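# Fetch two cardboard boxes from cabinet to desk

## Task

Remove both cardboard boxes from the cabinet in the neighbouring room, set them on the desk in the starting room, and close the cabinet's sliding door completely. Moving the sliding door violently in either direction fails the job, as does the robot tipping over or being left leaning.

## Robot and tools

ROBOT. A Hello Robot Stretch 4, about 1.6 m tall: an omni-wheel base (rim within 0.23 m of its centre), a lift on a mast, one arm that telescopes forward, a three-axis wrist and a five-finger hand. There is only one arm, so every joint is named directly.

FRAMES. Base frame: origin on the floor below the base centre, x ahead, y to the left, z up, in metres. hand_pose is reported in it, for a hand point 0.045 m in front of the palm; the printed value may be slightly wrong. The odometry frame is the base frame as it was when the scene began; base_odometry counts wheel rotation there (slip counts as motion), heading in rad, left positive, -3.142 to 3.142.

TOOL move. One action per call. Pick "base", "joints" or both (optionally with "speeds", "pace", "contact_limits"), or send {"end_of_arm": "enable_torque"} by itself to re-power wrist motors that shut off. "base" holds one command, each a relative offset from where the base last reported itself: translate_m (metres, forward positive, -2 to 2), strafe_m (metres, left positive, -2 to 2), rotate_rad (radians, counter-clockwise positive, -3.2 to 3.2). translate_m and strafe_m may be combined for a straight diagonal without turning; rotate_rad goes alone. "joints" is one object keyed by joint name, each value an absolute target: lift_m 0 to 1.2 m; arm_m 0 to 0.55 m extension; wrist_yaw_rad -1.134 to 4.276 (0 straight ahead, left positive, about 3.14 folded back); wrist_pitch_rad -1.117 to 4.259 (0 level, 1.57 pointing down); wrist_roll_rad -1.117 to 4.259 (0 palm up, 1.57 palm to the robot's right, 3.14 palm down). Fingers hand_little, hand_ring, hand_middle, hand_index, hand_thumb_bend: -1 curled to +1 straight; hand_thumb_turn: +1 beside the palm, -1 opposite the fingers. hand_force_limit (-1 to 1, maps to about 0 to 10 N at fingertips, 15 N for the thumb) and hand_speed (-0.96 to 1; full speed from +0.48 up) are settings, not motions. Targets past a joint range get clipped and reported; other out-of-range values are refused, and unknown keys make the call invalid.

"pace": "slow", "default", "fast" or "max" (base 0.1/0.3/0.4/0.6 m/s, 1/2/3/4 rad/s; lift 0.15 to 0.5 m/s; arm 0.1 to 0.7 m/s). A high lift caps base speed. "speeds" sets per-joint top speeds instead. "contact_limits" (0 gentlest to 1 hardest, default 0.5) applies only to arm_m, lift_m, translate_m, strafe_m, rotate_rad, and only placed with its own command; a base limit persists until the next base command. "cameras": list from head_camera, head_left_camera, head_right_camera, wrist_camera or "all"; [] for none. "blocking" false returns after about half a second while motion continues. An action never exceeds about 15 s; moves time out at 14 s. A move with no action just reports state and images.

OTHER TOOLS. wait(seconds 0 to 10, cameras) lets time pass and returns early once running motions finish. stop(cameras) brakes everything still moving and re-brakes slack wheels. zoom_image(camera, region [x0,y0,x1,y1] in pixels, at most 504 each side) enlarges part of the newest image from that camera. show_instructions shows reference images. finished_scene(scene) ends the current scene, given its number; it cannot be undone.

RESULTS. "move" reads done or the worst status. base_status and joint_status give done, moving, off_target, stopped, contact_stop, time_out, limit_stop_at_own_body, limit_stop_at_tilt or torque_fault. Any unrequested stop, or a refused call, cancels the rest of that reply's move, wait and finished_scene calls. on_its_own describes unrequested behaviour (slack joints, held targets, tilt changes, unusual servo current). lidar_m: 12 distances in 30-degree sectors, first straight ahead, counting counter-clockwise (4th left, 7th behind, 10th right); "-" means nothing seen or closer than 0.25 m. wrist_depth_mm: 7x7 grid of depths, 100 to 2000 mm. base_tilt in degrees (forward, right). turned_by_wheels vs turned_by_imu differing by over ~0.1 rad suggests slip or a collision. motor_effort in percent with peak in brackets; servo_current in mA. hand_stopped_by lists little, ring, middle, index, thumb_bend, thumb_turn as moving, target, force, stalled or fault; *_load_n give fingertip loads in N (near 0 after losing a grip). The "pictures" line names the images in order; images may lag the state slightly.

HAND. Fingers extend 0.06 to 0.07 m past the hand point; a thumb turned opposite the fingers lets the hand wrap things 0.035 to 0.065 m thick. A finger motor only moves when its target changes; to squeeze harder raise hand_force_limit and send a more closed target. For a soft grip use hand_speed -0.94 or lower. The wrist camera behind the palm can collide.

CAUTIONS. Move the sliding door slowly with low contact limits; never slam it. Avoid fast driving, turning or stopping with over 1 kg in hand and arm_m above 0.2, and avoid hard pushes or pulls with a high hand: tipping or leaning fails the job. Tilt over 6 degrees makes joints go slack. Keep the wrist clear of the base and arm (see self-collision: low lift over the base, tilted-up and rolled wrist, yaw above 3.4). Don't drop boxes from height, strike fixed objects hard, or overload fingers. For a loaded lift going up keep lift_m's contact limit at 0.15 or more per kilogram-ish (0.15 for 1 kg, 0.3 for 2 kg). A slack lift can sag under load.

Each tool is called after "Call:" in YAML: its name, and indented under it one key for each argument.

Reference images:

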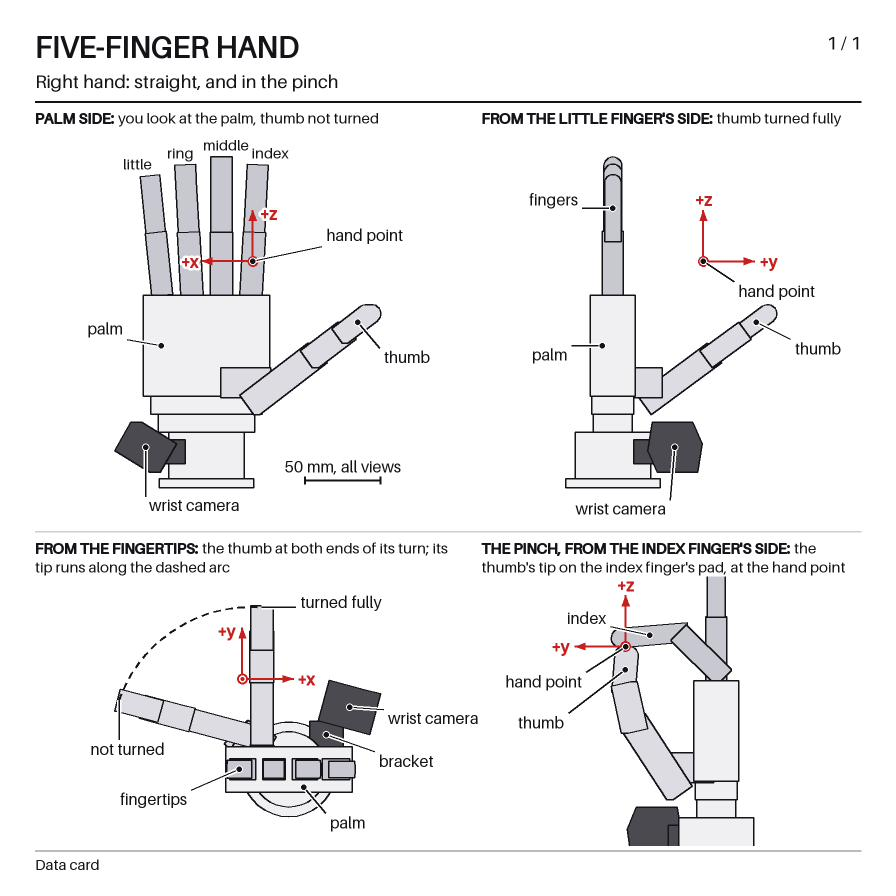

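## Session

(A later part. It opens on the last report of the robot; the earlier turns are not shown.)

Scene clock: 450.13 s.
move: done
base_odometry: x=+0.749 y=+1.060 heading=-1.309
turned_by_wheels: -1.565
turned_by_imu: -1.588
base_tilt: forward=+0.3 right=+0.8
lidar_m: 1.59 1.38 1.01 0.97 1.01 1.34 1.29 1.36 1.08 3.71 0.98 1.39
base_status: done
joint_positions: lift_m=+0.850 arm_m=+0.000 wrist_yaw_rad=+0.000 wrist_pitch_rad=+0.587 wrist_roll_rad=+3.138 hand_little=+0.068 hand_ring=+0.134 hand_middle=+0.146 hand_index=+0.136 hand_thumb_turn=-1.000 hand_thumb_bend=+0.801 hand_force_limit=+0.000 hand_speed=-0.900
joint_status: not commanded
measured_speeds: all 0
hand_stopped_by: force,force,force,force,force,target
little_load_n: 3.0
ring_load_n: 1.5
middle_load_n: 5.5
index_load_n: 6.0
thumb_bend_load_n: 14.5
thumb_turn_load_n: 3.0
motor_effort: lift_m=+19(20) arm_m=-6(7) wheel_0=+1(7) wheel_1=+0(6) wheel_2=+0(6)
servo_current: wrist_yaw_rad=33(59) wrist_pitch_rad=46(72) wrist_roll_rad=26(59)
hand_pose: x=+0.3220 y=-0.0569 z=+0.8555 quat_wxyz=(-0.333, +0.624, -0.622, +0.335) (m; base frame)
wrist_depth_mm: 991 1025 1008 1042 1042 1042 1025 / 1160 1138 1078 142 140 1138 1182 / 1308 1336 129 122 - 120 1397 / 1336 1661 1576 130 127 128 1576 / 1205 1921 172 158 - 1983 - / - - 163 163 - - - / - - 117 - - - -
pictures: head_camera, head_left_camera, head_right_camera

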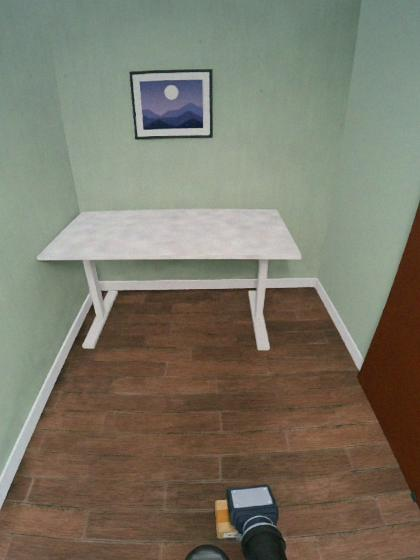

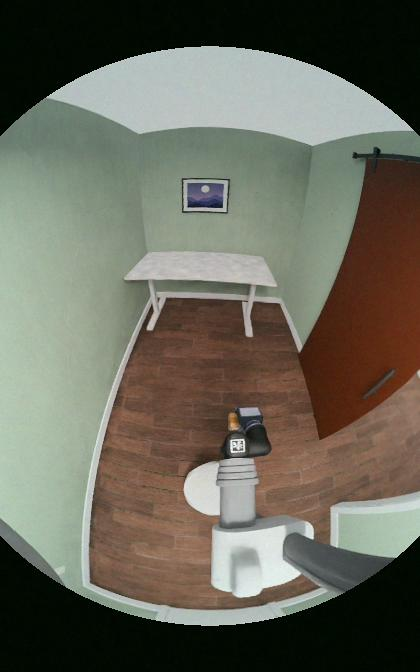

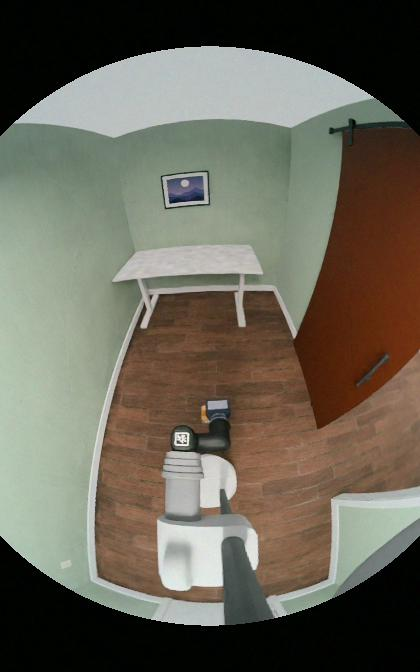

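Call:
move:
  base: {"translate_m": 1.15}
  cameras: ["head_camera","wrist_camera"]

Scene clock: 456.67 s.
move: done
base_odometry: x=+1.047 y=-0.051 heading=-1.309
turned_by_wheels: +0.000
turned_by_imu: -0.002
base_tilt: forward=+0.3 right=+0.8
lidar_m: 0.44 0.48 0.68 0.93 1.00 1.41 2.44 1.82 0.99 0.97 0.64 0.46
base_status: done
joint_positions: lift_m=+0.850 arm_m=+0.000 wrist_yaw_rad=+0.000 wrist_pitch_rad=+0.587 wrist_roll_rad=+3.138 hand_little=+0.068 hand_ring=+0.134 hand_middle=+0.146 hand_index=+0.136 hand_thumb_turn=-1.000 hand_thumb_bend=+0.801 hand_force_limit=+0.000 hand_speed=-0.900
joint_status: not commanded
measured_speeds: all 0
hand_stopped_by: force,force,force,force,force,target
little_load_n: 2.5
ring_load_n: 1.5
middle_load_n: 5.0
index_load_n: 6.0
thumb_bend_load_n: 14.5
thumb_turn_load_n: 2.5
motor_effort: lift_m=+19(20) arm_m=-6(7) wheel_0=+1(10) wheel_1=+0(6) wheel_2=+1(10)
servo_current: wrist_yaw_rad=26(65) wrist_pitch_rad=52(72) wrist_roll_rad=39(65)
hand_pose: x=+0.3220 y=-0.0569 z=+0.8555 quat_wxyz=(-0.333, +0.624, -0.622, +0.335) (m; base frame)
wrist_depth_mm: 1025 1008 1025 1025 1042 1042 1042 / 1160 1118 1118 142 139 1138 1182 / 1308 1308 123 122 - 120 1336 / - - - 131 127 122 - / - - 168 158 - - - / - - 153 - - - - / - - 117 - - - -
pictures: head_camera, wrist_camera
camera_calibration:
wrist_camera: T_world_to_cam=[[0.0290871, 0.998993, 0.0341529, 0.0418197], [0.556278, -0.0445655, 0.829801, -0.894921], [0.830487, -0.00513802, -0.557014, 0.361934], [0, 0, 0, 1]] pos_world=[0.196026, -0.0798006, 0.94278]

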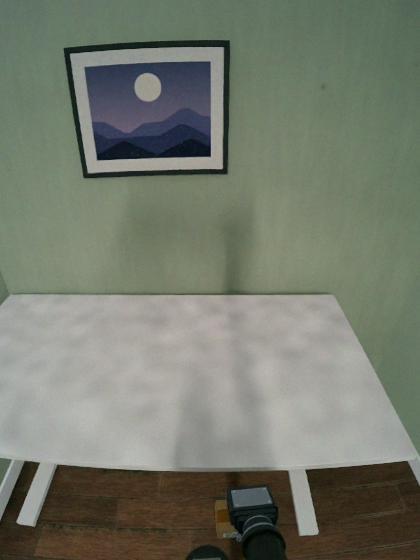

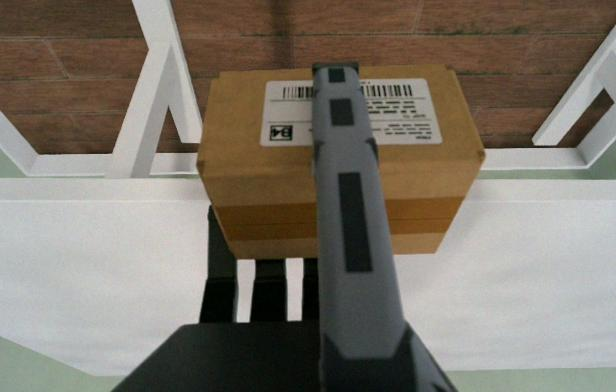

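Call:
move:
  base: {"translate_m": 0.08}
  pace: "slow"

Call:
move:
  joints: {"arm_m": 0.25}
  speeds: {"arm_m": 0.2}
  cameras: ["head_camera","wrist_camera"]

Scene clock: 460.07 s.
move: done
base_odometry: x=+1.068 y=-0.128 heading=-1.309
turned_by_wheels: +0.000
turned_by_imu: -0.001
base_tilt: forward=+0.3 right=+0.7
lidar_m: 0.37 0.40 0.58 0.95 0.99 1.41 2.54 1.90 1.01 0.97 0.50 0.40
base_status: done
joint_positions: lift_m=+0.850 arm_m=+0.000 wrist_yaw_rad=+0.000 wrist_pitch_rad=+0.587 wrist_roll_rad=+3.138 hand_little=+0.068 hand_ring=+0.134 hand_middle=+0.146 hand_index=+0.136 hand_thumb_turn=-1.000 hand_thumb_bend=+0.801 hand_force_limit=+0.000 hand_speed=-0.900
joint_status: not commanded
measured_speeds: all 0
hand_stopped_by: force,force,force,force,force,target
little_load_n: 3.0
ring_load_n: 1.5
middle_load_n: 5.5
index_load_n: 6.0
thumb_bend_load_n: 14.5
thumb_turn_load_n: 3.0
motor_effort: lift_m=+19(20) arm_m=-6(7) wheel_0=+1(7) wheel_1=+0(5) wheel_2=-1(8)
servo_current: wrist_yaw_rad=26(65) wrist_pitch_rad=46(65) wrist_roll_rad=52(59)
hand_pose: x=+0.3220 y=-0.0569 z=+0.8555 quat_wxyz=(-0.333, +0.624, -0.622, +0.335) (m; base frame)
wrist_depth_mm: 1008 991 1025 1008 1042 1042 1042 / 1160 1138 1098 142 140 1118 1160 / - - 122 122 - 120 - / - - - 131 127 122 - / - - 169 158 - - - / - - 153 - - - - / - - 117 - - - -
pictures: none

Scene clock: 462.10 s.
move: done
base_odometry: x=+1.068 y=-0.128 heading=-1.309
turned_by_wheels: +0.000
turned_by_imu: -0.001
base_tilt: forward=+0.3 right=+0.8
lidar_m: 0.36 0.40 0.57 0.95 1.02 1.40 2.53 1.89 1.01 0.97 0.50 0.39
base_status: not commanded
joint_positions: lift_m=+0.850 arm_m=+0.250 wrist_yaw_rad=+0.000 wrist_pitch_rad=+0.587 wrist_roll_rad=+3.138 hand_little=+0.068 hand_ring=+0.134 hand_middle=+0.146 hand_index=+0.136 hand_thumb_turn=-1.000 hand_thumb_bend=+0.801 hand_force_limit=+0.000 hand_speed=-0.900
joint_status: all done
measured_speeds: all 0
hand_stopped_by: force,force,force,force,force,target
little_load_n: 3.0
ring_load_n: 1.5
middle_load_n: 5.0
index_load_n: 6.0
thumb_bend_load_n: 14.0
thumb_turn_load_n: 2.5
motor_effort: lift_m=+19(20) arm_m=+6(8) wheel_0=+1(1) wheel_1=+0(1) wheel_2=-1(1)
servo_current: wrist_yaw_rad=39(59) wrist_pitch_rad=39(72) wrist_roll_rad=46(59)
hand_pose: x=+0.5717 y=-0.0569 z=+0.8555 quat_wxyz=(-0.333, +0.624, -0.622, +0.335) (m; base frame)
wrist_depth_mm: - - - - - - - / - - 135 138 136 - - / - - 123 122 - 120 - / - - - 130 127 122 - / - - 168 157 - - - / - - 153 - - - - / - - 117 - - - -
pictures: head_camera, wrist_camera
camera_calibration:
wrist_camera: T_world_to_cam=[[0.0290871, 0.998993, 0.0341529, 0.0345566], [0.556278, -0.0445655, 0.829801, -1.03382], [0.830487, -0.00513802, -0.557014, 0.154561], [0, 0, 0, 1]] pos_world=[0.445726, -0.0798006, 0.94278]

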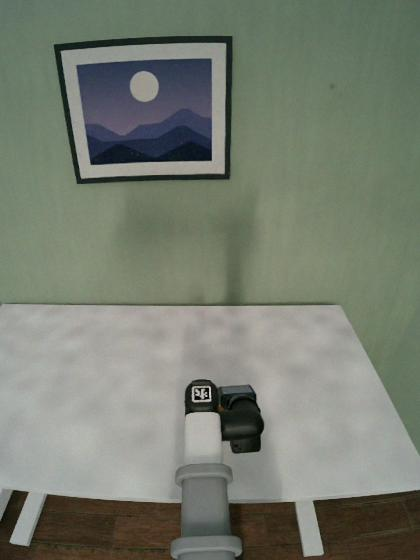

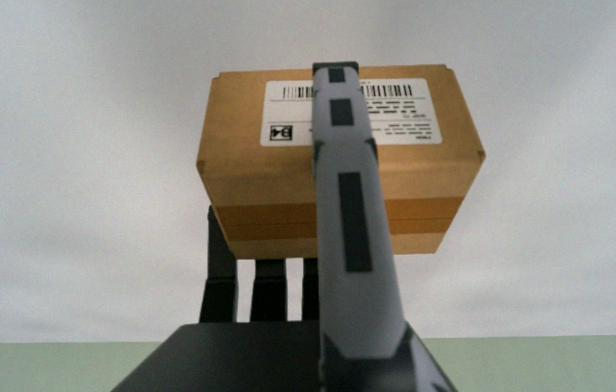

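Call:
move:
  joints: {"lift_m": 0.8}
  pace: "slow"
  cameras: ["head_camera","wrist_camera"]

Scene clock: 464.03 s.
move: done
base_odometry: x=+1.068 y=-0.128 heading=-1.309
turned_by_wheels: +0.000
turned_by_imu: -0.001
base_tilt: forward=+0.3 right=+0.7
lidar_m: 0.36 0.41 0.57 0.95 0.99 1.39 2.52 1.90 1.01 0.97 0.50 0.37
base_status: not commanded
joint_positions: lift_m=+0.800 arm_m=+0.250 wrist_yaw_rad=+0.000 wrist_pitch_rad=+0.587 wrist_roll_rad=+3.138 hand_little=+0.068 hand_ring=+0.134 hand_middle=+0.146 hand_index=+0.136 hand_thumb_turn=-1.000 hand_thumb_bend=+0.801 hand_force_limit=+0.000 hand_speed=-0.900
joint_status: all done
measured_speeds: all 0
hand_stopped_by: force,force,force,force,force,target
little_load_n: 3.0
ring_load_n: 1.5
middle_load_n: 5.5
index_load_n: 6.0
thumb_bend_load_n: 14.5
thumb_turn_load_n: 3.0
motor_effort: lift_m=+18(21) arm_m=+6(7) wheel_0=+1(1) wheel_1=+0(0) wheel_2=-1(1)
servo_current: wrist_yaw_rad=46(65) wrist_pitch_rad=59(72) wrist_roll_rad=46(65)
hand_pose: x=+0.5717 y=-0.0569 z=+0.8056 quat_wxyz=(-0.333, +0.624, -0.622, +0.335) (m; base frame)
wrist_depth_mm: - - - - - - - / - - 135 138 136 - - / - - 122 122 - 120 - / - - - 131 127 122 - / - - 168 158 - - - / - - 153 - - - - / - - 117 - - - -
pictures: head_camera, wrist_camera
camera_calibration:
wrist_camera: T_world_to_cam=[[0.0290871, 0.998993, 0.0341529, 0.0362609], [0.556278, -0.0445655, 0.829801, -0.992416], [0.830487, -0.00513802, -0.557014, 0.126766], [0, 0, 0, 1]] pos_world=[0.445726, -0.0798006, 0.89288]

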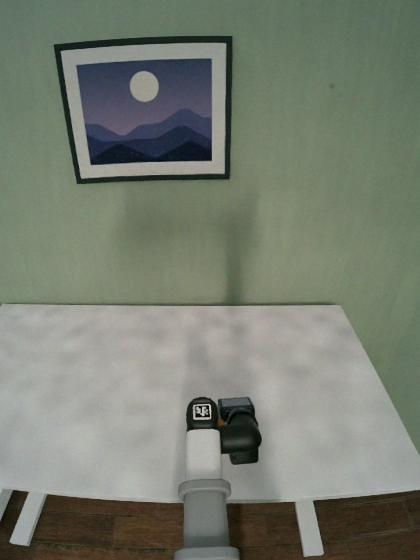

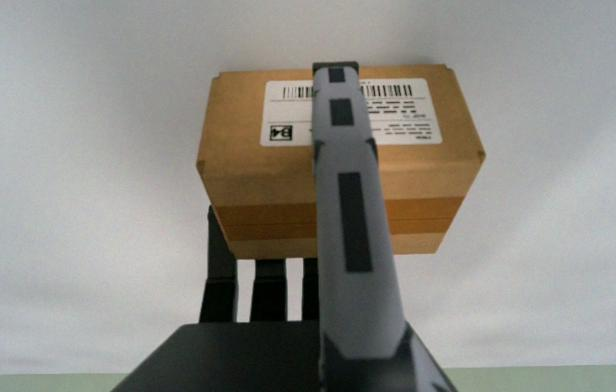

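Call:
move:
  joints: {"lift_m": 0.794}
  pace: "slow"

Call:
move:
  joints: {"lift_m": 0.789}
  pace: "slow"
  cameras: ["head_camera","wrist_camera"]

Scene clock: 465.53 s.
move: done
base_odometry: x=+1.068 y=-0.128 heading=-1.309
turned_by_wheels: +0.000
turned_by_imu: -0.001
base_tilt: forward=+0.4 right=+0.8
lidar_m: 0.37 0.40 0.58 0.94 1.01 1.39 2.53 1.89 1.01 0.97 0.52 0.36
base_status: not commanded
joint_positions: lift_m=+0.794 arm_m=+0.250 wrist_yaw_rad=+0.000 wrist_pitch_rad=+0.587 wrist_roll_rad=+3.138 hand_little=+0.068 hand_ring=+0.134 hand_middle=+0.146 hand_index=+0.136 hand_thumb_turn=-1.000 hand_thumb_bend=+0.801 hand_force_limit=+0.000 hand_speed=-0.900
joint_status: all done
measured_speeds: all 0
hand_stopped_by: force,force,force,force,force,target
little_load_n: 3.0
ring_load_n: 1.5
middle_load_n: 5.5
index_load_n: 6.0
thumb_bend_load_n: 14.0
thumb_turn_load_n: 2.5
motor_effort: lift_m=+16(19) arm_m=+6(7) wheel_0=+1(1) wheel_1=+0(0) wheel_2=-1(1)
servo_current: wrist_yaw_rad=26(72) wrist_pitch_rad=52(72) wrist_roll_rad=46(59)
hand_pose: x=+0.5717 y=-0.0569 z=+0.7998 quat_wxyz=(-0.333, +0.624, -0.622, +0.335) (m; base frame)
wrist_depth_mm: - - - - - - - / - - 135 138 137 - - / - - 122 122 - 120 - / - - - 130 126 122 - / - - 168 158 - - - / - - 153 - - - - / - - 117 - - - -
pictures: none

Scene clock: 466.13 s.
move: done
base_odometry: x=+1.068 y=-0.128 heading=-1.309
turned_by_wheels: +0.000
turned_by_imu: +0.000
base_tilt: forward=+0.3 right=+0.8
lidar_m: 0.37 0.40 0.57 0.94 1.00 1.40 2.52 1.91 1.00 0.96 0.52 0.39
base_status: not commanded
joint_positions: lift_m=+0.790 arm_m=+0.250 wrist_yaw_rad=+0.000 wrist_pitch_rad=+0.582 wrist_roll_rad=+3.138 hand_little=+0.068 hand_ring=+0.134 hand_middle=+0.146 hand_index=+0.136 hand_thumb_turn=-1.000 hand_thumb_bend=+0.801 hand_force_limit=+0.000 hand_speed=-0.900
joint_status: all done
measured_speeds: all 0
hand_stopped_by: force,force,force,force,force,target
little_load_n: 2.0
ring_load_n: 1.5
middle_load_n: 4.5
index_load_n: 6.5
thumb_bend_load_n: 13.5
thumb_turn_load_n: 2.5
motor_effort: lift_m=+13(17) arm_m=+6(6) wheel_0=+1(1) wheel_1=+0(0) wheel_2=-1(1)
servo_current: wrist_yaw_rad=46(52) wrist_pitch_rad=39(59) wrist_roll_rad=39(52)
hand_pose: x=+0.5726 y=-0.0568 z=+0.7958 quat_wxyz=(-0.335, +0.623, -0.621, +0.336) (m; base frame)
wrist_depth_mm: - - - - - - - / - - 135 137 136 - - / - - 123 121 - 121 - / - - - 128 - 121 - / - - 168 157 - - - / - - 153 - - - - / - - 117 - - - -
pictures: head_camera, wrist_camera
camera_calibration:
wrist_camera: T_world_to_cam=[[0.0291305, 0.998975, 0.0346393, 0.0361508], [0.551946, -0.0449675, 0.832666, -0.984715], [0.833371, -0.005137, -0.55269, 0.11546], [0, 0, 0, 1]] pos_world=[0.446235, -0.0798009, 0.8825]

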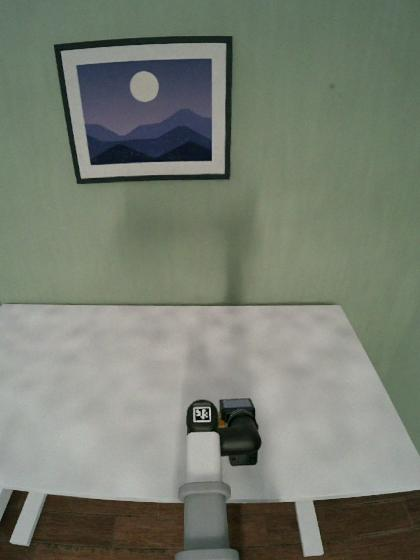

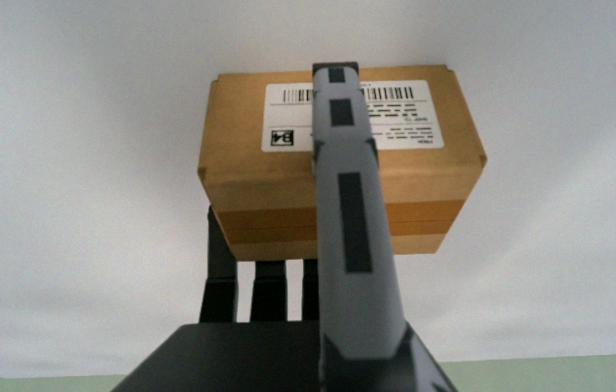

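Call:
move:
  joints: {"hand_speed": -0.6, "hand_thumb_bend": 1.0, "hand_index": 0.56, "hand_middle": 0.56, "hand_ring": 0.56, "hand_little": 0.56}

Call:
move:
  joints: {"lift_m": 0.87}
  pace: "slow"
  cameras: ["head_camera","wrist_camera"]

Scene clock: 467.37 s.
move: done
base_odometry: x=+1.068 y=-0.128 heading=-1.309
turned_by_wheels: +0.000
turned_by_imu: -0.001
base_tilt: forward=+0.3 right=+0.8
lidar_m: 0.37 0.40 0.58 0.95 1.01 1.39 2.53 1.88 1.02 0.97 0.50 0.38
base_status: not commanded
joint_positions: lift_m=+0.789 arm_m=+0.250 wrist_yaw_rad=+0.000 wrist_pitch_rad=+0.582 wrist_roll_rad=+3.138 hand_little=+0.560 hand_ring=+0.560 hand_middle=+0.560 hand_index=+0.560 hand_thumb_turn=-1.000 hand_thumb_bend=+1.000 hand_force_limit=+0.000 hand_speed=-0.600
joint_status: all done
measured_speeds: all 0
hand_stopped_by: target,target,target,target,target,target
little_load_n: 0.0
ring_load_n: 0.0
middle_load_n: 0.0
index_load_n: 0.0
thumb_bend_load_n: 0.0
thumb_turn_load_n: 0.0
motor_effort: lift_m=+19(19) arm_m=+6(6) wheel_0=+0(1) wheel_1=+0(1) wheel_2=-1(1)
servo_current: wrist_yaw_rad=26(59) wrist_pitch_rad=39(59) wrist_roll_rad=46(59)
hand_pose: x=+0.5725 y=-0.0568 z=+0.7952 quat_wxyz=(-0.335, +0.623, -0.622, +0.336) (m; base frame)
wrist_depth_mm: - - - - - - - / - - - - - - - / - - - 127 - 124 - / - - - - - 116 - / - - 144 146 - - - / - - 161 167 - - - / - - 117 - - - -
pictures: none

Scene clock: 468.93 s.
move: done
base_odometry: x=+1.068 y=-0.128 heading=-1.309
turned_by_wheels: +0.000
turned_by_imu: -0.001
base_tilt: forward=+0.3 right=+0.8
lidar_m: 0.36 0.41 0.58 0.93 1.00 1.40 2.52 1.88 1.00 0.97 0.51 0.37
base_status: not commanded
joint_positions: lift_m=+0.870 arm_m=+0.250 wrist_yaw_rad=+0.000 wrist_pitch_rad=+0.582 wrist_roll_rad=+3.138 hand_little=+0.560 hand_ring=+0.560 hand_middle=+0.560 hand_index=+0.560 hand_thumb_turn=-1.000 hand_thumb_bend=+1.000 hand_force_limit=+0.000 hand_speed=-0.600
joint_status: all done
measured_speeds: all 0
hand_stopped_by: target,target,target,target,target,target
little_load_n: 0.0
ring_load_n: 0.0
middle_load_n: 0.0
index_load_n: 0.0
thumb_bend_load_n: 0.0
thumb_turn_load_n: 0.0
motor_effort: lift_m=+24(29) arm_m=+6(6) wheel_0=+0(1) wheel_1=-1(1) wheel_2=+0(1)
servo_current: wrist_yaw_rad=59(59) wrist_pitch_rad=39(52) wrist_roll_rad=52(59)
hand_pose: x=+0.5725 y=-0.0568 z=+0.8758 quat_wxyz=(-0.335, +0.623, -0.622, +0.336) (m; base frame)
wrist_depth_mm: - - 170 167 165 - - / - - - 186 178 - - / - - - - - - - / - - - - - - - / - - - 196 - - - / - - 162 168 - - - / - - 117 - - - -
pictures: head_camera, wrist_camera
camera_calibration:
wrist_camera: T_world_to_cam=[[0.0291467, 0.998975, 0.0346217, 0.0333924], [0.552362, -0.0449644, 0.832391, -1.05119], [0.833095, -0.00513777, -0.553106, 0.160282], [0, 0, 0, 1]] pos_world=[0.446134, -0.0798009, 0.962498]

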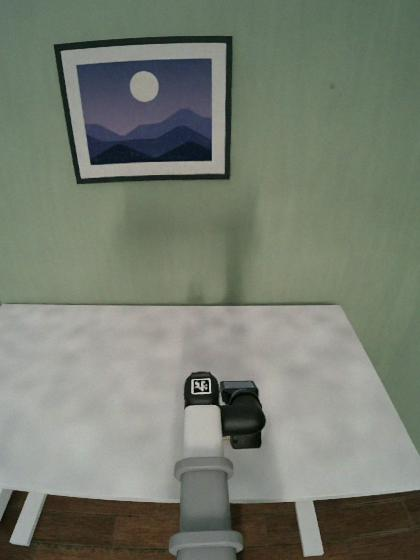

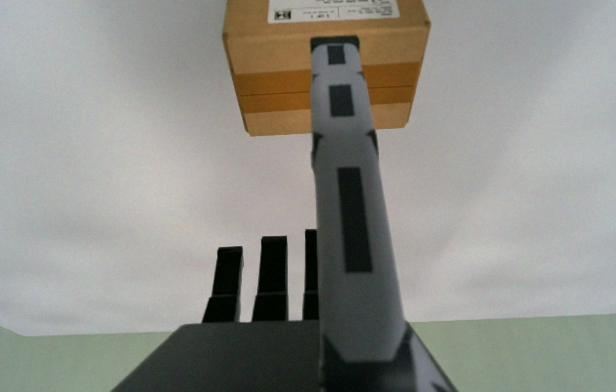

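Call:
move:
  joints: {"arm_m": 0.0}

Call:
move:
  base: {"translate_m": -1.23}
  joints: {"wrist_yaw_rad": 1.57, "lift_m": 1.0}

Call:
move:
  base: {"strafe_m": -0.55}
  cameras: ["head_camera", "head_right_camera","head_left_camera"]

Scene clock: 471.90 s.
move: done
base_odometry: x=+1.068 y=-0.128 heading=-1.309
turned_by_wheels: +0.000
turned_by_imu: -0.001
base_tilt: forward=+0.4 right=+0.9
lidar_m: 0.38 0.40 0.57 0.94 0.99 1.40 2.53 1.90 1.02 0.97 0.51 0.39
base_status: not commanded
joint_positions: lift_m=+0.870 arm_m=+0.000 wrist_yaw_rad=+0.000 wrist_pitch_rad=+0.582 wrist_roll_rad=+3.138 hand_little=+0.560 hand_ring=+0.560 hand_middle=+0.560 hand_index=+0.560 hand_thumb_turn=-1.000 hand_thumb_bend=+1.000 hand_force_limit=+0.000 hand_speed=-0.600
joint_status: all done
measured_speeds: all 0
hand_stopped_by: target,target,target,target,target,target
little_load_n: 0.0
ring_load_n: 0.0
middle_load_n: 0.0
index_load_n: -0.5
thumb_bend_load_n: 0.0
thumb_turn_load_n: 0.0
motor_effort: lift_m=+24(24) arm_m=-6(9) wheel_0=+1(1) wheel_1=-1(1) wheel_2=+0(1)
servo_current: wrist_yaw_rad=33(65) wrist_pitch_rad=39(65) wrist_roll_rad=39(59)
hand_pose: x=+0.3228 y=-0.0568 z=+0.8758 quat_wxyz=(-0.335, +0.623, -0.622, +0.336) (m; base frame)
wrist_depth_mm: 1042 1060 1042 1042 1042 1042 1078 / 1182 1138 1160 1160 - 1182 1138 / - - - - - - - / - - - - - - - / - - - 196 - - - / - - 162 167 - - - / - - 117 - - - -
pictures: none

Scene clock: 477.50 s.
move: done
base_odometry: x=+0.749 y=+1.060 heading=-1.309
turned_by_wheels: +0.000
turned_by_imu: -0.003
base_tilt: forward=+0.4 right=+0.8
lidar_m: 1.58 1.37 1.02 0.97 1.02 1.36 1.29 1.36 1.07 3.71 0.97 1.38
base_status: done
joint_positions: lift_m=+1.000 arm_m=+0.000 wrist_yaw_rad=+1.568 wrist_pitch_rad=+0.582 wrist_roll_rad=+3.138 hand_little=+0.560 hand_ring=+0.560 hand_middle=+0.560 hand_index=+0.560 hand_thumb_turn=-1.000 hand_thumb_bend=+1.000 hand_force_limit=+0.000 hand_speed=-0.600
joint_status: all done
measured_speeds: all 0
hand_stopped_by: target,target,target,target,target,target
little_load_n: 0.0
ring_load_n: 0.0
middle_load_n: 0.0
index_load_n: 0.0
thumb_bend_load_n: 0.0
thumb_turn_load_n: 0.0
motor_effort: lift_m=+23(27) arm_m=-6(7) wheel_0=+1(8) wheel_1=+0(7) wheel_2=-2(10)
servo_current: wrist_yaw_rad=52(117) wrist_pitch_rad=39(52) wrist_roll_rad=26(65)
hand_pose: x=+0.2283 y=+0.1516 z=+1.0059 quat_wxyz=(-0.474, +0.880, +0.000, +0.001) (m; base frame)
wrist_depth_mm: 1160 1160 1160 1182 1205 1182 1205 / 1308 1366 1336 1336 - 1366 1397 / - - - - - - - / - - - - - - - / - - - 196 - - - / - - 162 167 - - - / - - 117 - - - -
pictures: none

Scene clock: 480.67 s.
move: done
base_odometry: x=+0.218 y=+0.918 heading=-1.309
turned_by_wheels: +0.000
turned_by_imu: -0.003
base_tilt: forward=+0.3 right=+0.7
lidar_m: 1.54 1.63 1.58 1.51 1.59 1.37 1.30 0.65 0.59 3.19 0.50 0.51
base_status: done
joint_positions: lift_m=+1.000 arm_m=+0.000 wrist_yaw_rad=+1.568 wrist_pitch_rad=+0.582 wrist_roll_rad=+3.138 hand_little=+0.560 hand_ring=+0.560 hand_middle=+0.560 hand_index=+0.560 hand_thumb_turn=-1.000 hand_thumb_bend=+1.000 hand_force_limit=+0.000 hand_speed=-0.600
joint_status: not commanded
measured_speeds: all 0
hand_stopped_by: target,target,target,target,target,target
little_load_n: 0.0
ring_load_n: 0.0
middle_load_n: 0.0
index_load_n: 0.0
thumb_bend_load_n: 0.0
thumb_turn_load_n: 0.0
motor_effort: lift_m=+23(23) arm_m=-6(6) wheel_0=-1(9) wheel_1=+1(8) wheel_2=+0(4)
servo_current: wrist_yaw_rad=33(65) wrist_pitch_rad=33(59) wrist_roll_rad=46(59)
hand_pose: x=+0.2283 y=+0.1516 z=+1.0059 quat_wxyz=(-0.474, +0.880, +0.000, +0.001) (m; base frame)
wrist_depth_mm: 1138 1160 1182 1182 1160 1229 1229 / 1308 1336 1397 1336 - 1397 1397 / 1537 1576 1576 1618 - 1661 1708 / 1756 1808 1863 - - - - / - - - 196 - - - / - - 162 167 - - - / - - 117 - - - -
pictures: head_camera, head_left_camera, head_right_camera

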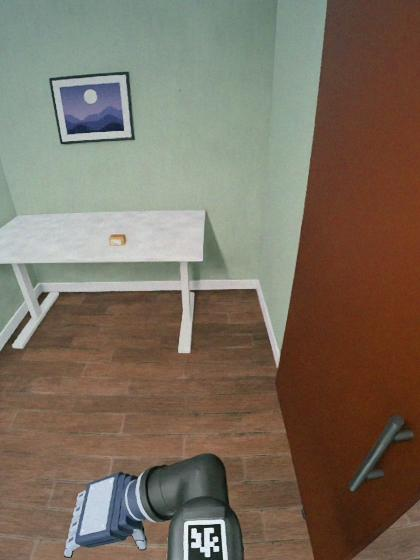

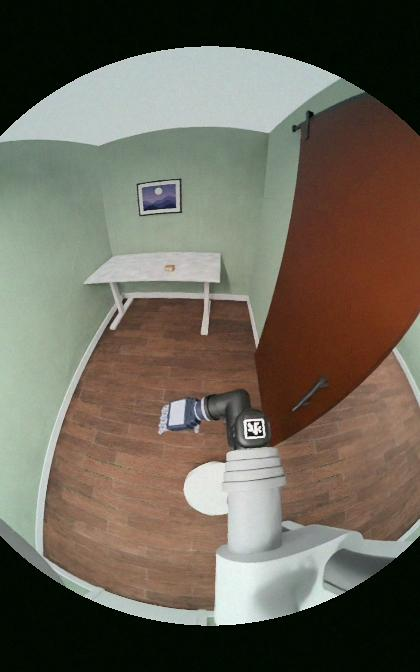

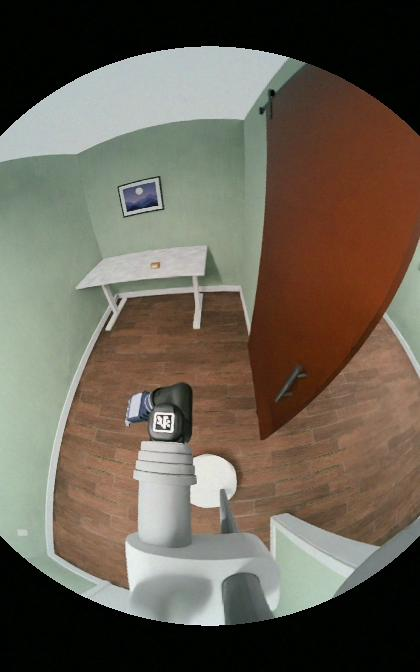

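Call:
move:
  base: {"translate_m": -0.02, "strafe_m": -1.2}

Call:
move:
  base: {"translate_m": 0.8, "strafe_m": -0.9}
  joints: {"wrist_yaw_rad": 0.0, "lift_m": 1.0}
  cameras: ["head_camera", "head_left_camera", "wrist_camera"]

Scene clock: 486.90 s.
move: done
base_odometry: x=-0.946 y=+0.626 heading=-1.309
turned_by_wheels: +0.000
turned_by_imu: -0.007
base_tilt: forward=+0.3 right=+0.8
lidar_m: 2.17 0.80 0.77 2.73 0.67 0.85 1.33 1.39 1.92 1.97 2.10 1.43
base_status: done
joint_positions: lift_m=+1.000 arm_m=+0.000 wrist_yaw_rad=+1.568 wrist_pitch_rad=+0.582 wrist_roll_rad=+3.138 hand_little=+0.560 hand_ring=+0.560 hand_middle=+0.560 hand_index=+0.560 hand_thumb_turn=-1.000 hand_thumb_bend=+1.000 hand_force_limit=+0.000 hand_speed=-0.600
joint_status: not commanded
measured_speeds: all 0
hand_stopped_by: target,target,target,target,target,target
little_load_n: 0.0
ring_load_n: 0.0
middle_load_n: 0.0
index_load_n: 0.0
thumb_bend_load_n: 0.0
thumb_turn_load_n: 0.0
motor_effort: lift_m=+23(23) arm_m=-6(6) wheel_0=+0(11) wheel_1=+2(8) wheel_2=+2(6)
servo_current: wrist_yaw_rad=46(59) wrist_pitch_rad=52(65) wrist_roll_rad=33(59)
hand_pose: x=+0.2283 y=+0.1516 z=+1.0059 quat_wxyz=(-0.474, +0.880, +0.000, +0.001) (m; base frame)
wrist_depth_mm: - 1025 1160 1182 1182 1255 960 / - 891 1078 1336 - 1397 931 / - 768 976 1576 - 1618 1661 / - 707 866 1863 - - - / - 668 798 202 - - - / 585 707 174 169 - - - / 539 - 117 - - - -
pictures: none

Scene clock: 492.37 s.
move: done
base_odometry: x=-1.608 y=-0.379 heading=-1.309
turned_by_wheels: +0.000
turned_by_imu: -0.004
base_tilt: forward=+0.4 right=+0.8
lidar_m: 0.95 0.59 1.52 1.45 1.69 2.14 2.14 1.56 1.18 1.12 1.16 1.04
base_status: done
joint_positions: lift_m=+1.000 arm_m=+0.000 wrist_yaw_rad=+0.002 wrist_pitch_rad=+0.582 wrist_roll_rad=+3.138 hand_little=+0.560 hand_ring=+0.560 hand_middle=+0.560 hand_index=+0.560 hand_thumb_turn=-1.000 hand_thumb_bend=+1.000 hand_force_limit=+0.000 hand_speed=-0.600
joint_status: all done
measured_speeds: all 0
hand_stopped_by: target,target,target,target,target,target
little_load_n: 0.0
ring_load_n: 0.0
middle_load_n: 0.0
index_load_n: 0.0
thumb_bend_load_n: 0.0
thumb_turn_load_n: 0.0
motor_effort: lift_m=+23(26) arm_m=-5(6) wheel_0=-1(9) wheel_1=+1(6) wheel_2=+1(10)
servo_current: wrist_yaw_rad=52(143) wrist_pitch_rad=33(65) wrist_roll_rad=59(65)
hand_pose: x=+0.3229 y=-0.0565 z=+1.0059 quat_wxyz=(-0.335, +0.624, -0.621, +0.336) (m; base frame)
wrist_depth_mm: 1160 1160 1182 1205 1160 809 591 / 1366 1366 1366 1336 - 798 585 / 1499 1576 1576 1366 - 798 585 / - 1863 1182 1576 - 750 580 / 1576 - 960 196 - 699 580 / 1464 - 162 167 - - - / 1336 - 117 - - - -
pictures: head_camera, head_left_camera, wrist_camera
camera_calibration:
wrist_camera: T_world_to_cam=[[0.0267597, 0.999041, 0.0346418, 0.0364995], [0.552449, -0.0436611, 0.832402, -1.02168], [0.833117, -0.00313703, -0.553088, 0.440283], [0, 0, 0, 1]] pos_world=[0.196642, -0.0796909, 1.0927]

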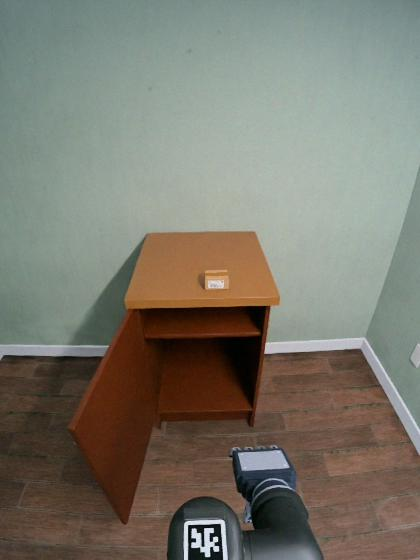

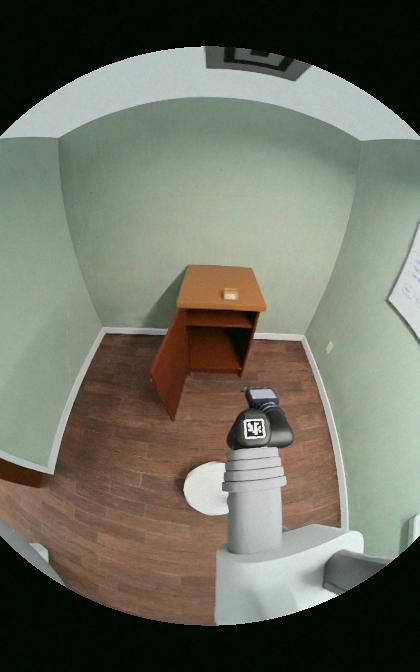

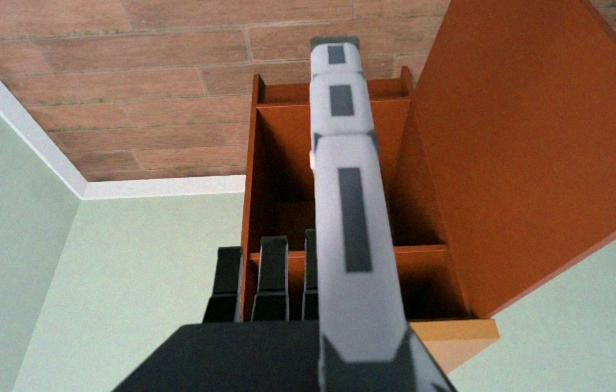

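Call:
move:
  base: {"translate_m": 0.43, "strafe_m": 0.01}

Call:
move:
  joints: {"arm_m": 0.30}
  cameras: ["head_camera", "wrist_camera"]

Scene clock: 496.20 s.
move: done
base_odometry: x=-1.487 y=-0.792 heading=-1.308
turned_by_wheels: +0.000
turned_by_imu: -0.001
base_tilt: forward=+0.3 right=+0.6
lidar_m: 0.55 0.38 0.30 0.33 1.52 2.17 2.57 1.58 1.17 1.14 1.18 0.57
base_status: done
joint_positions: lift_m=+1.000 arm_m=+0.000 wrist_yaw_rad=+0.002 wrist_pitch_rad=+0.582 wrist_roll_rad=+3.138 hand_little=+0.560 hand_ring=+0.560 hand_middle=+0.560 hand_index=+0.560 hand_thumb_turn=-1.000 hand_thumb_bend=+1.000 hand_force_limit=+0.000 hand_speed=-0.600
joint_status: not commanded
measured_speeds: all 0
hand_stopped_by: target,target,target,target,target,target
little_load_n: 0.0
ring_load_n: 0.0
middle_load_n: 0.0
index_load_n: -0.5
thumb_bend_load_n: 0.0
thumb_turn_load_n: 0.0
motor_effort: lift_m=+23(23) arm_m=-6(6) wheel_0=+0(7) wheel_1=+0(7) wheel_2=+1(10)
servo_current: wrist_yaw_rad=39(72) wrist_pitch_rad=26(52) wrist_roll_rad=39(59)
hand_pose: x=+0.3229 y=-0.0565 z=+1.0059 quat_wxyz=(-0.335, +0.624, -0.621, +0.336) (m; base frame)
wrist_depth_mm: 1160 1182 976 1008 991 683 492 / 1336 1366 946 1160 - 668 492 / - - 615 640 - 609 492 / - - 661 732 - 640 466 / - 430 430 196 - 430 436 / - - 174 167 - - - / - - 117 - - - -
pictures: none

Scene clock: 498.20 s.
move: done
base_odometry: x=-1.487 y=-0.792 heading=-1.308
turned_by_wheels: +0.000
turned_by_imu: -0.001
base_tilt: forward=+0.4 right=+0.7
lidar_m: 0.54 0.38 0.30 0.32 1.51 2.18 2.57 1.55 1.18 1.13 1.18 0.57
base_status: not commanded
joint_positions: lift_m=+1.000 arm_m=+0.300 wrist_yaw_rad=+0.002 wrist_pitch_rad=+0.582 wrist_roll_rad=+3.138 hand_little=+0.560 hand_ring=+0.560 hand_middle=+0.560 hand_index=+0.560 hand_thumb_turn=-1.000 hand_thumb_bend=+1.000 hand_force_limit=+0.000 hand_speed=-0.600
joint_status: all done
measured_speeds: all 0
hand_stopped_by: target,target,target,target,target,target
little_load_n: 0.0
ring_load_n: -0.5
middle_load_n: 0.0
index_load_n: 0.0
thumb_bend_load_n: 0.0
thumb_turn_load_n: 0.5
motor_effort: lift_m=+23(23) arm_m=+6(8) wheel_0=+0(1) wheel_1=+0(1) wheel_2=+1(1)
servo_current: wrist_yaw_rad=46(65) wrist_pitch_rad=39(52) wrist_roll_rad=52(59)
hand_pose: x=+0.6226 y=-0.0565 z=+1.0059 quat_wxyz=(-0.335, +0.624, -0.621, +0.336) (m; base frame)
wrist_depth_mm: 193 194 195 195 193 199 199 / 221 224 211 196 220 229 229 / 259 262 254 199 - 271 271 / 304 317 319 322 - 325 329 / - 399 384 196 - 421 427 / - 512 174 167 - - - / - - 117 - - - -
pictures: head_camera, wrist_camera
camera_calibration:
wrist_camera: T_world_to_cam=[[0.0271217, 0.999032, 0.034646, 0.0283959], [0.552429, -0.0438648, 0.832405, -1.18726], [0.833118, -0.00343682, -0.553084, 0.190569], [0, 0, 0, 1]] pos_world=[0.496341, -0.0797924, 1.0927]

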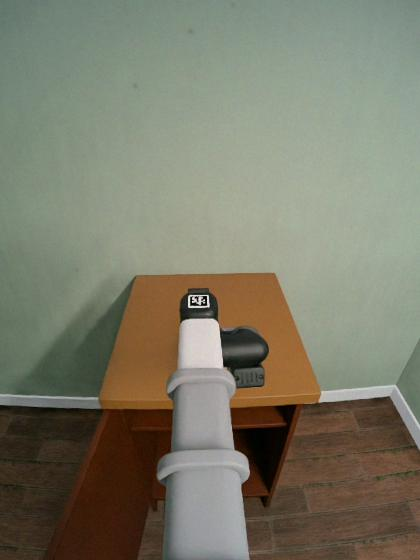

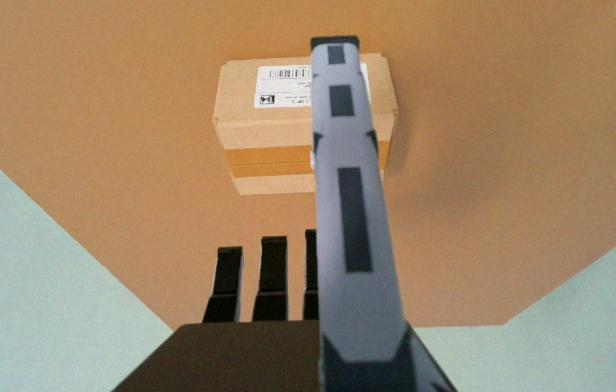

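Call:
move:
  base: {"strafe_m": -0.0095}
  pace: "slow"
  joints: {"arm_m": 0.333, "lift_m": 0.985, "wrist_pitch_rad": 0.58}
  cameras: ["wrist_camera"]

Scene clock: 500.67 s.
move: done
base_odometry: x=-1.496 y=-0.795 heading=-1.308
turned_by_wheels: +0.000
turned_by_imu: -0.001
base_tilt: forward=+0.4 right=+0.8
lidar_m: 0.55 0.39 0.31 0.33 1.54 2.18 2.58 1.56 1.18 1.12 1.17 0.57
base_status: done
joint_positions: lift_m=+0.985 arm_m=+0.333 wrist_yaw_rad=+0.002 wrist_pitch_rad=+0.582 wrist_roll_rad=+3.138 hand_little=+0.560 hand_ring=+0.560 hand_middle=+0.560 hand_index=+0.560 hand_thumb_turn=-1.000 hand_thumb_bend=+1.000 hand_force_limit=+0.000 hand_speed=-0.600
joint_status: all done
measured_speeds: all 0
hand_stopped_by: target,target,target,target,target,target
little_load_n: 0.0
ring_load_n: 0.0
middle_load_n: 0.0
index_load_n: 0.0
thumb_bend_load_n: 0.0
thumb_turn_load_n: 0.0
motor_effort: lift_m=+18(20) arm_m=+6(8) wheel_0=+0(6) wheel_1=-1(4) wheel_2=+0(3)
servo_current: wrist_yaw_rad=52(78) wrist_pitch_rad=39(78) wrist_roll_rad=46(52)
hand_pose: x=+0.6556 y=-0.0565 z=+0.9913 quat_wxyz=(-0.335, +0.624, -0.621, +0.336) (m; base frame)
wrist_depth_mm: 177 178 175 169 168 182 183 / 204 205 157 153 151 210 217 / 239 241 234 171 - 249 249 / 289 290 294 296 - 301 304 / - 368 353 197 - 384 392 / - 469 174 168 - - 500 / - - 117 - - - -
pictures: wrist_camera
camera_calibration:
wrist_camera: T_world_to_cam=[[0.0271217, 0.999032, 0.034646, 0.0280102], [0.552429, -0.0438648, 0.832405, -1.19325], [0.833118, -0.00343682, -0.553084, 0.154946], [0, 0, 0, 1]] pos_world=[0.529341, -0.0797924, 1.078]

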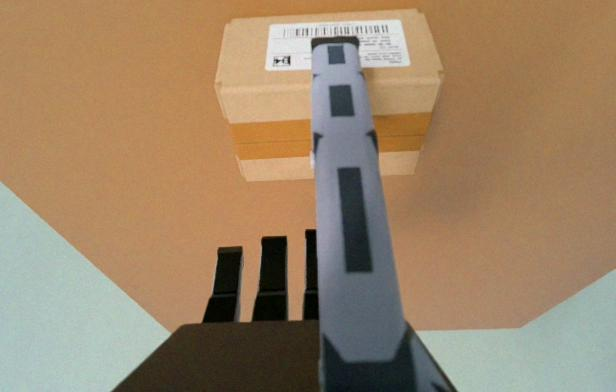

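Call:
move:
  joints: {"lift_m": 0.9405}
  pace: "slow"
  cameras: ["wrist_camera"]

Scene clock: 502.43 s.
move: done
base_odometry: x=-1.496 y=-0.795 heading=-1.308
turned_by_wheels: +0.000
turned_by_imu: -0.001
base_tilt: forward=+0.4 right=+0.7
lidar_m: 0.55 0.40 0.30 0.32 1.52 2.16 2.56 1.56 1.17 1.11 1.17 0.58
base_status: not commanded
joint_positions: lift_m=+0.941 arm_m=+0.333 wrist_yaw_rad=+0.002 wrist_pitch_rad=+0.582 wrist_roll_rad=+3.138 hand_little=+0.560 hand_ring=+0.560 hand_middle=+0.560 hand_index=+0.560 hand_thumb_turn=-1.000 hand_thumb_bend=+1.000 hand_force_limit=+0.000 hand_speed=-0.600
joint_status: all done
measured_speeds: all 0
hand_stopped_by: target,target,target,target,target,target
little_load_n: 0.0
ring_load_n: 0.0
middle_load_n: 0.0
index_load_n: 0.0
thumb_bend_load_n: 0.0
thumb_turn_load_n: 0.5
motor_effort: lift_m=+18(19) arm_m=+7(7) wheel_0=+0(0) wheel_1=-1(2) wheel_2=+0(1)
servo_current: wrist_yaw_rad=39(59) wrist_pitch_rad=39(52) wrist_roll_rad=39(52)
hand_pose: x=+0.6556 y=-0.0565 z=+0.9468 quat_wxyz=(-0.335, +0.624, -0.621, +0.336) (m; base frame)
wrist_depth_mm: 130 131 128 132 133 133 - / 153 150 147 144 143 154 154 / 175 176 135 131 - 169 182 / 212 213 133 128 - 220 222 / 268 270 257 163 - 281 285 / - 368 174 167 - 389 399 / - - 117 - - - -
pictures: wrist_camera
camera_calibration:
wrist_camera: T_world_to_cam=[[0.0271217, 0.999032, 0.034646, 0.029552], [0.552429, -0.0438648, 0.832405, -1.15621], [0.833118, -0.00343682, -0.553084, 0.130334], [0, 0, 0, 1]] pos_world=[0.529341, -0.0797924, 1.0335]

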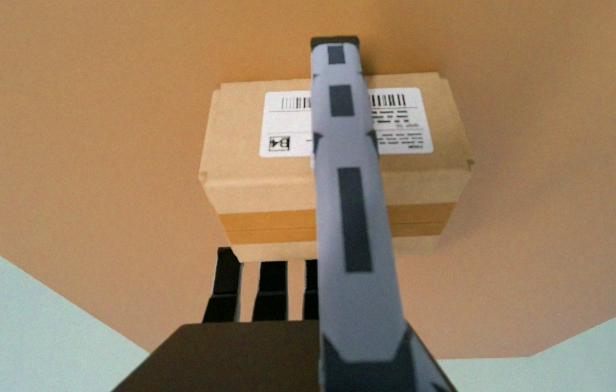

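Call:
move:
  joints: {"hand_speed": -0.9, "hand_force_limit": -0.2, "hand_index": -0.2, "hand_middle": -0.2, "hand_ring": -0.2, "hand_little": -0.2, "hand_thumb_bend": 0.0}

Call:
move:
  joints: {"hand_force_limit": 0.0, "hand_index": -0.25, "hand_middle": -0.25}

Call:
move:
  joints: {"lift_m": 1.0}
  pace: "slow"
  cameras: ["wrist_camera"]

Scene clock: 506.93 s.
move: off_target
base_odometry: x=-1.496 y=-0.795 heading=-1.308
turned_by_wheels: +0.000
turned_by_imu: -0.002
base_tilt: forward=+0.4 right=+0.7
lidar_m: 0.54 0.37 0.30 0.32 1.53 2.18 2.58 1.55 1.19 1.11 1.16 0.57
base_status: not commanded
joint_positions: lift_m=+0.941 arm_m=+0.333 wrist_yaw_rad=+0.002 wrist_pitch_rad=+0.582 wrist_roll_rad=+3.138 hand_little=+0.077 hand_ring=+0.143 hand_middle=+0.162 hand_index=+0.152 hand_thumb_turn=-1.000 hand_thumb_bend=+0.800 hand_force_limit=-0.200 hand_speed=-0.900
joint_status: hand_little off_target (ended at +0.077, target -0.200); hand_ring off_target (ended at +0.143, target -0.200); hand_middle off_target (ended at +0.162, target -0.200); hand_index off_target (ended at +0.152, target -0.200); hand_thumb_bend off_target (ended at +0.800, target +0.000); the others done
measured_speeds: all 0
hand_stopped_by: force,force,force,force,force,target
little_load_n: 4.5
ring_load_n: 2.0
middle_load_n: 1.0
index_load_n: 3.5
thumb_bend_load_n: 9.5
thumb_turn_load_n: 4.5
motor_effort: lift_m=+18(18) arm_m=+6(7) wheel_0=+0(0) wheel_1=-1(2) wheel_2=+0(1)
servo_current: wrist_yaw_rad=33(72) wrist_pitch_rad=39(59) wrist_roll_rad=46(65)
hand_pose: x=+0.6556 y=-0.0565 z=+0.9468 quat_wxyz=(-0.335, +0.624, -0.621, +0.336) (m; base frame)
wrist_depth_mm: 130 131 129 132 133 133 - / 154 150 143 143 138 150 154 / 175 177 130 123 122 127 183 / 212 213 139 128 - 213 222 / 267 271 172 168 - 282 287 / - 368 158 153 - 394 399 / - - 117 - - - -
pictures: none

Scene clock: 507.37 s.
move: off_target
base_odometry: x=-1.496 y=-0.795 heading=-1.308
turned_by_wheels: +0.000
turned_by_imu: +0.000
base_tilt: forward=+0.4 right=+0.8
lidar_m: 0.55 0.39 0.32 0.35 1.53 2.16 2.57 1.56 1.17 1.11 1.18 0.58
base_status: not commanded
joint_positions: lift_m=+0.941 arm_m=+0.333 wrist_yaw_rad=+0.002 wrist_pitch_rad=+0.582 wrist_roll_rad=+3.138 hand_little=+0.077 hand_ring=+0.142 hand_middle=+0.146 hand_index=+0.136 hand_thumb_turn=-1.000 hand_thumb_bend=+0.801 hand_force_limit=+0.000 hand_speed=-0.900
joint_status: hand_middle off_target (ended at +0.146, target -0.250); hand_index off_target (ended at +0.136, target -0.250); the others done
measured_speeds: all 0
hand_stopped_by: force,force,force,force,force,target
little_load_n: 2.5
ring_load_n: 0.5
middle_load_n: 6.5
index_load_n: 6.5
thumb_bend_load_n: 13.0
thumb_turn_load_n: 1.5
motor_effort: lift_m=+18(18) arm_m=+6(7) wheel_0=+0(0) wheel_1=-1(1) wheel_2=+0(0)
servo_current: wrist_yaw_rad=39(59) wrist_pitch_rad=33(52) wrist_roll_rad=46(59)
hand_pose: x=+0.6556 y=-0.0565 z=+0.9468 quat_wxyz=(-0.335, +0.624, -0.621, +0.336) (m; base frame)
wrist_depth_mm: 130 131 129 133 133 134 138 / 153 150 143 138 136 150 154 / 175 176 129 122 121 126 183 / 212 213 139 128 - 213 223 / 267 272 171 168 - 285 287 / - 370 159 - - 394 402 / - - 117 - - - -
pictures: none

Scene clock: 508.73 s.
move: done
base_odometry: x=-1.496 y=-0.795 heading=-1.308
turned_by_wheels: +0.000
turned_by_imu: -0.001
base_tilt: forward=+0.4 right=+0.7
lidar_m: 0.54 0.39 0.31 0.34 1.51 2.16 2.58 1.55 1.16 1.12 1.16 0.56
base_status: not commanded
joint_positions: lift_m=+1.000 arm_m=+0.333 wrist_yaw_rad=+0.002 wrist_pitch_rad=+0.582 wrist_roll_rad=+3.138 hand_little=+0.077 hand_ring=+0.142 hand_middle=+0.146 hand_index=+0.136 hand_thumb_turn=-1.000 hand_thumb_bend=+0.801 hand_force_limit=+0.000 hand_speed=-0.900
joint_status: all done
measured_speeds: all 0
hand_stopped_by: force,force,force,force,force,target
little_load_n: 2.0
ring_load_n: 0.0
middle_load_n: 6.5
index_load_n: 6.0
thumb_bend_load_n: 13.5
thumb_turn_load_n: 1.5
motor_effort: lift_m=+24(27) arm_m=+6(7) wheel_0=+0(0) wheel_1=-1(2) wheel_2=+0(0)
servo_current: wrist_yaw_rad=65(65) wrist_pitch_rad=52(59) wrist_roll_rad=52(52)
hand_pose: x=+0.6556 y=-0.0565 z=+1.0058 quat_wxyz=(-0.335, +0.624, -0.621, +0.336) (m; base frame)
wrist_depth_mm: 193 193 194 196 196 198 199 / 220 222 211 138 136 220 229 / 258 260 129 122 121 123 271 / 301 315 139 128 - 315 329 / - 397 171 168 - 418 421 / - 508 158 - - 544 - / - - 117 - - - -
pictures: wrist_camera
camera_calibration:
wrist_camera: T_world_to_cam=[[0.0271217, 0.999032, 0.034646, 0.0275079], [0.552429, -0.0438648, 0.832405, -1.20532], [0.833118, -0.00343682, -0.553084, 0.162965], [0, 0, 0, 1]] pos_world=[0.529341, -0.0797924, 1.0925]

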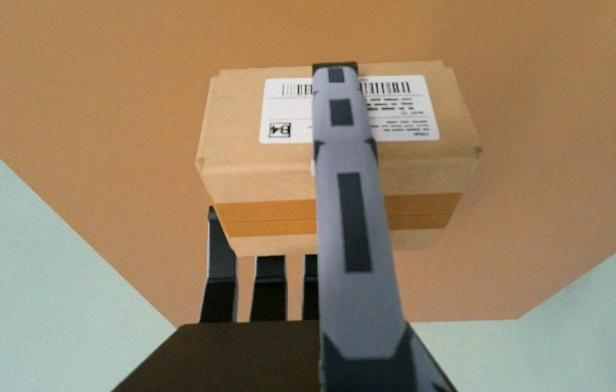

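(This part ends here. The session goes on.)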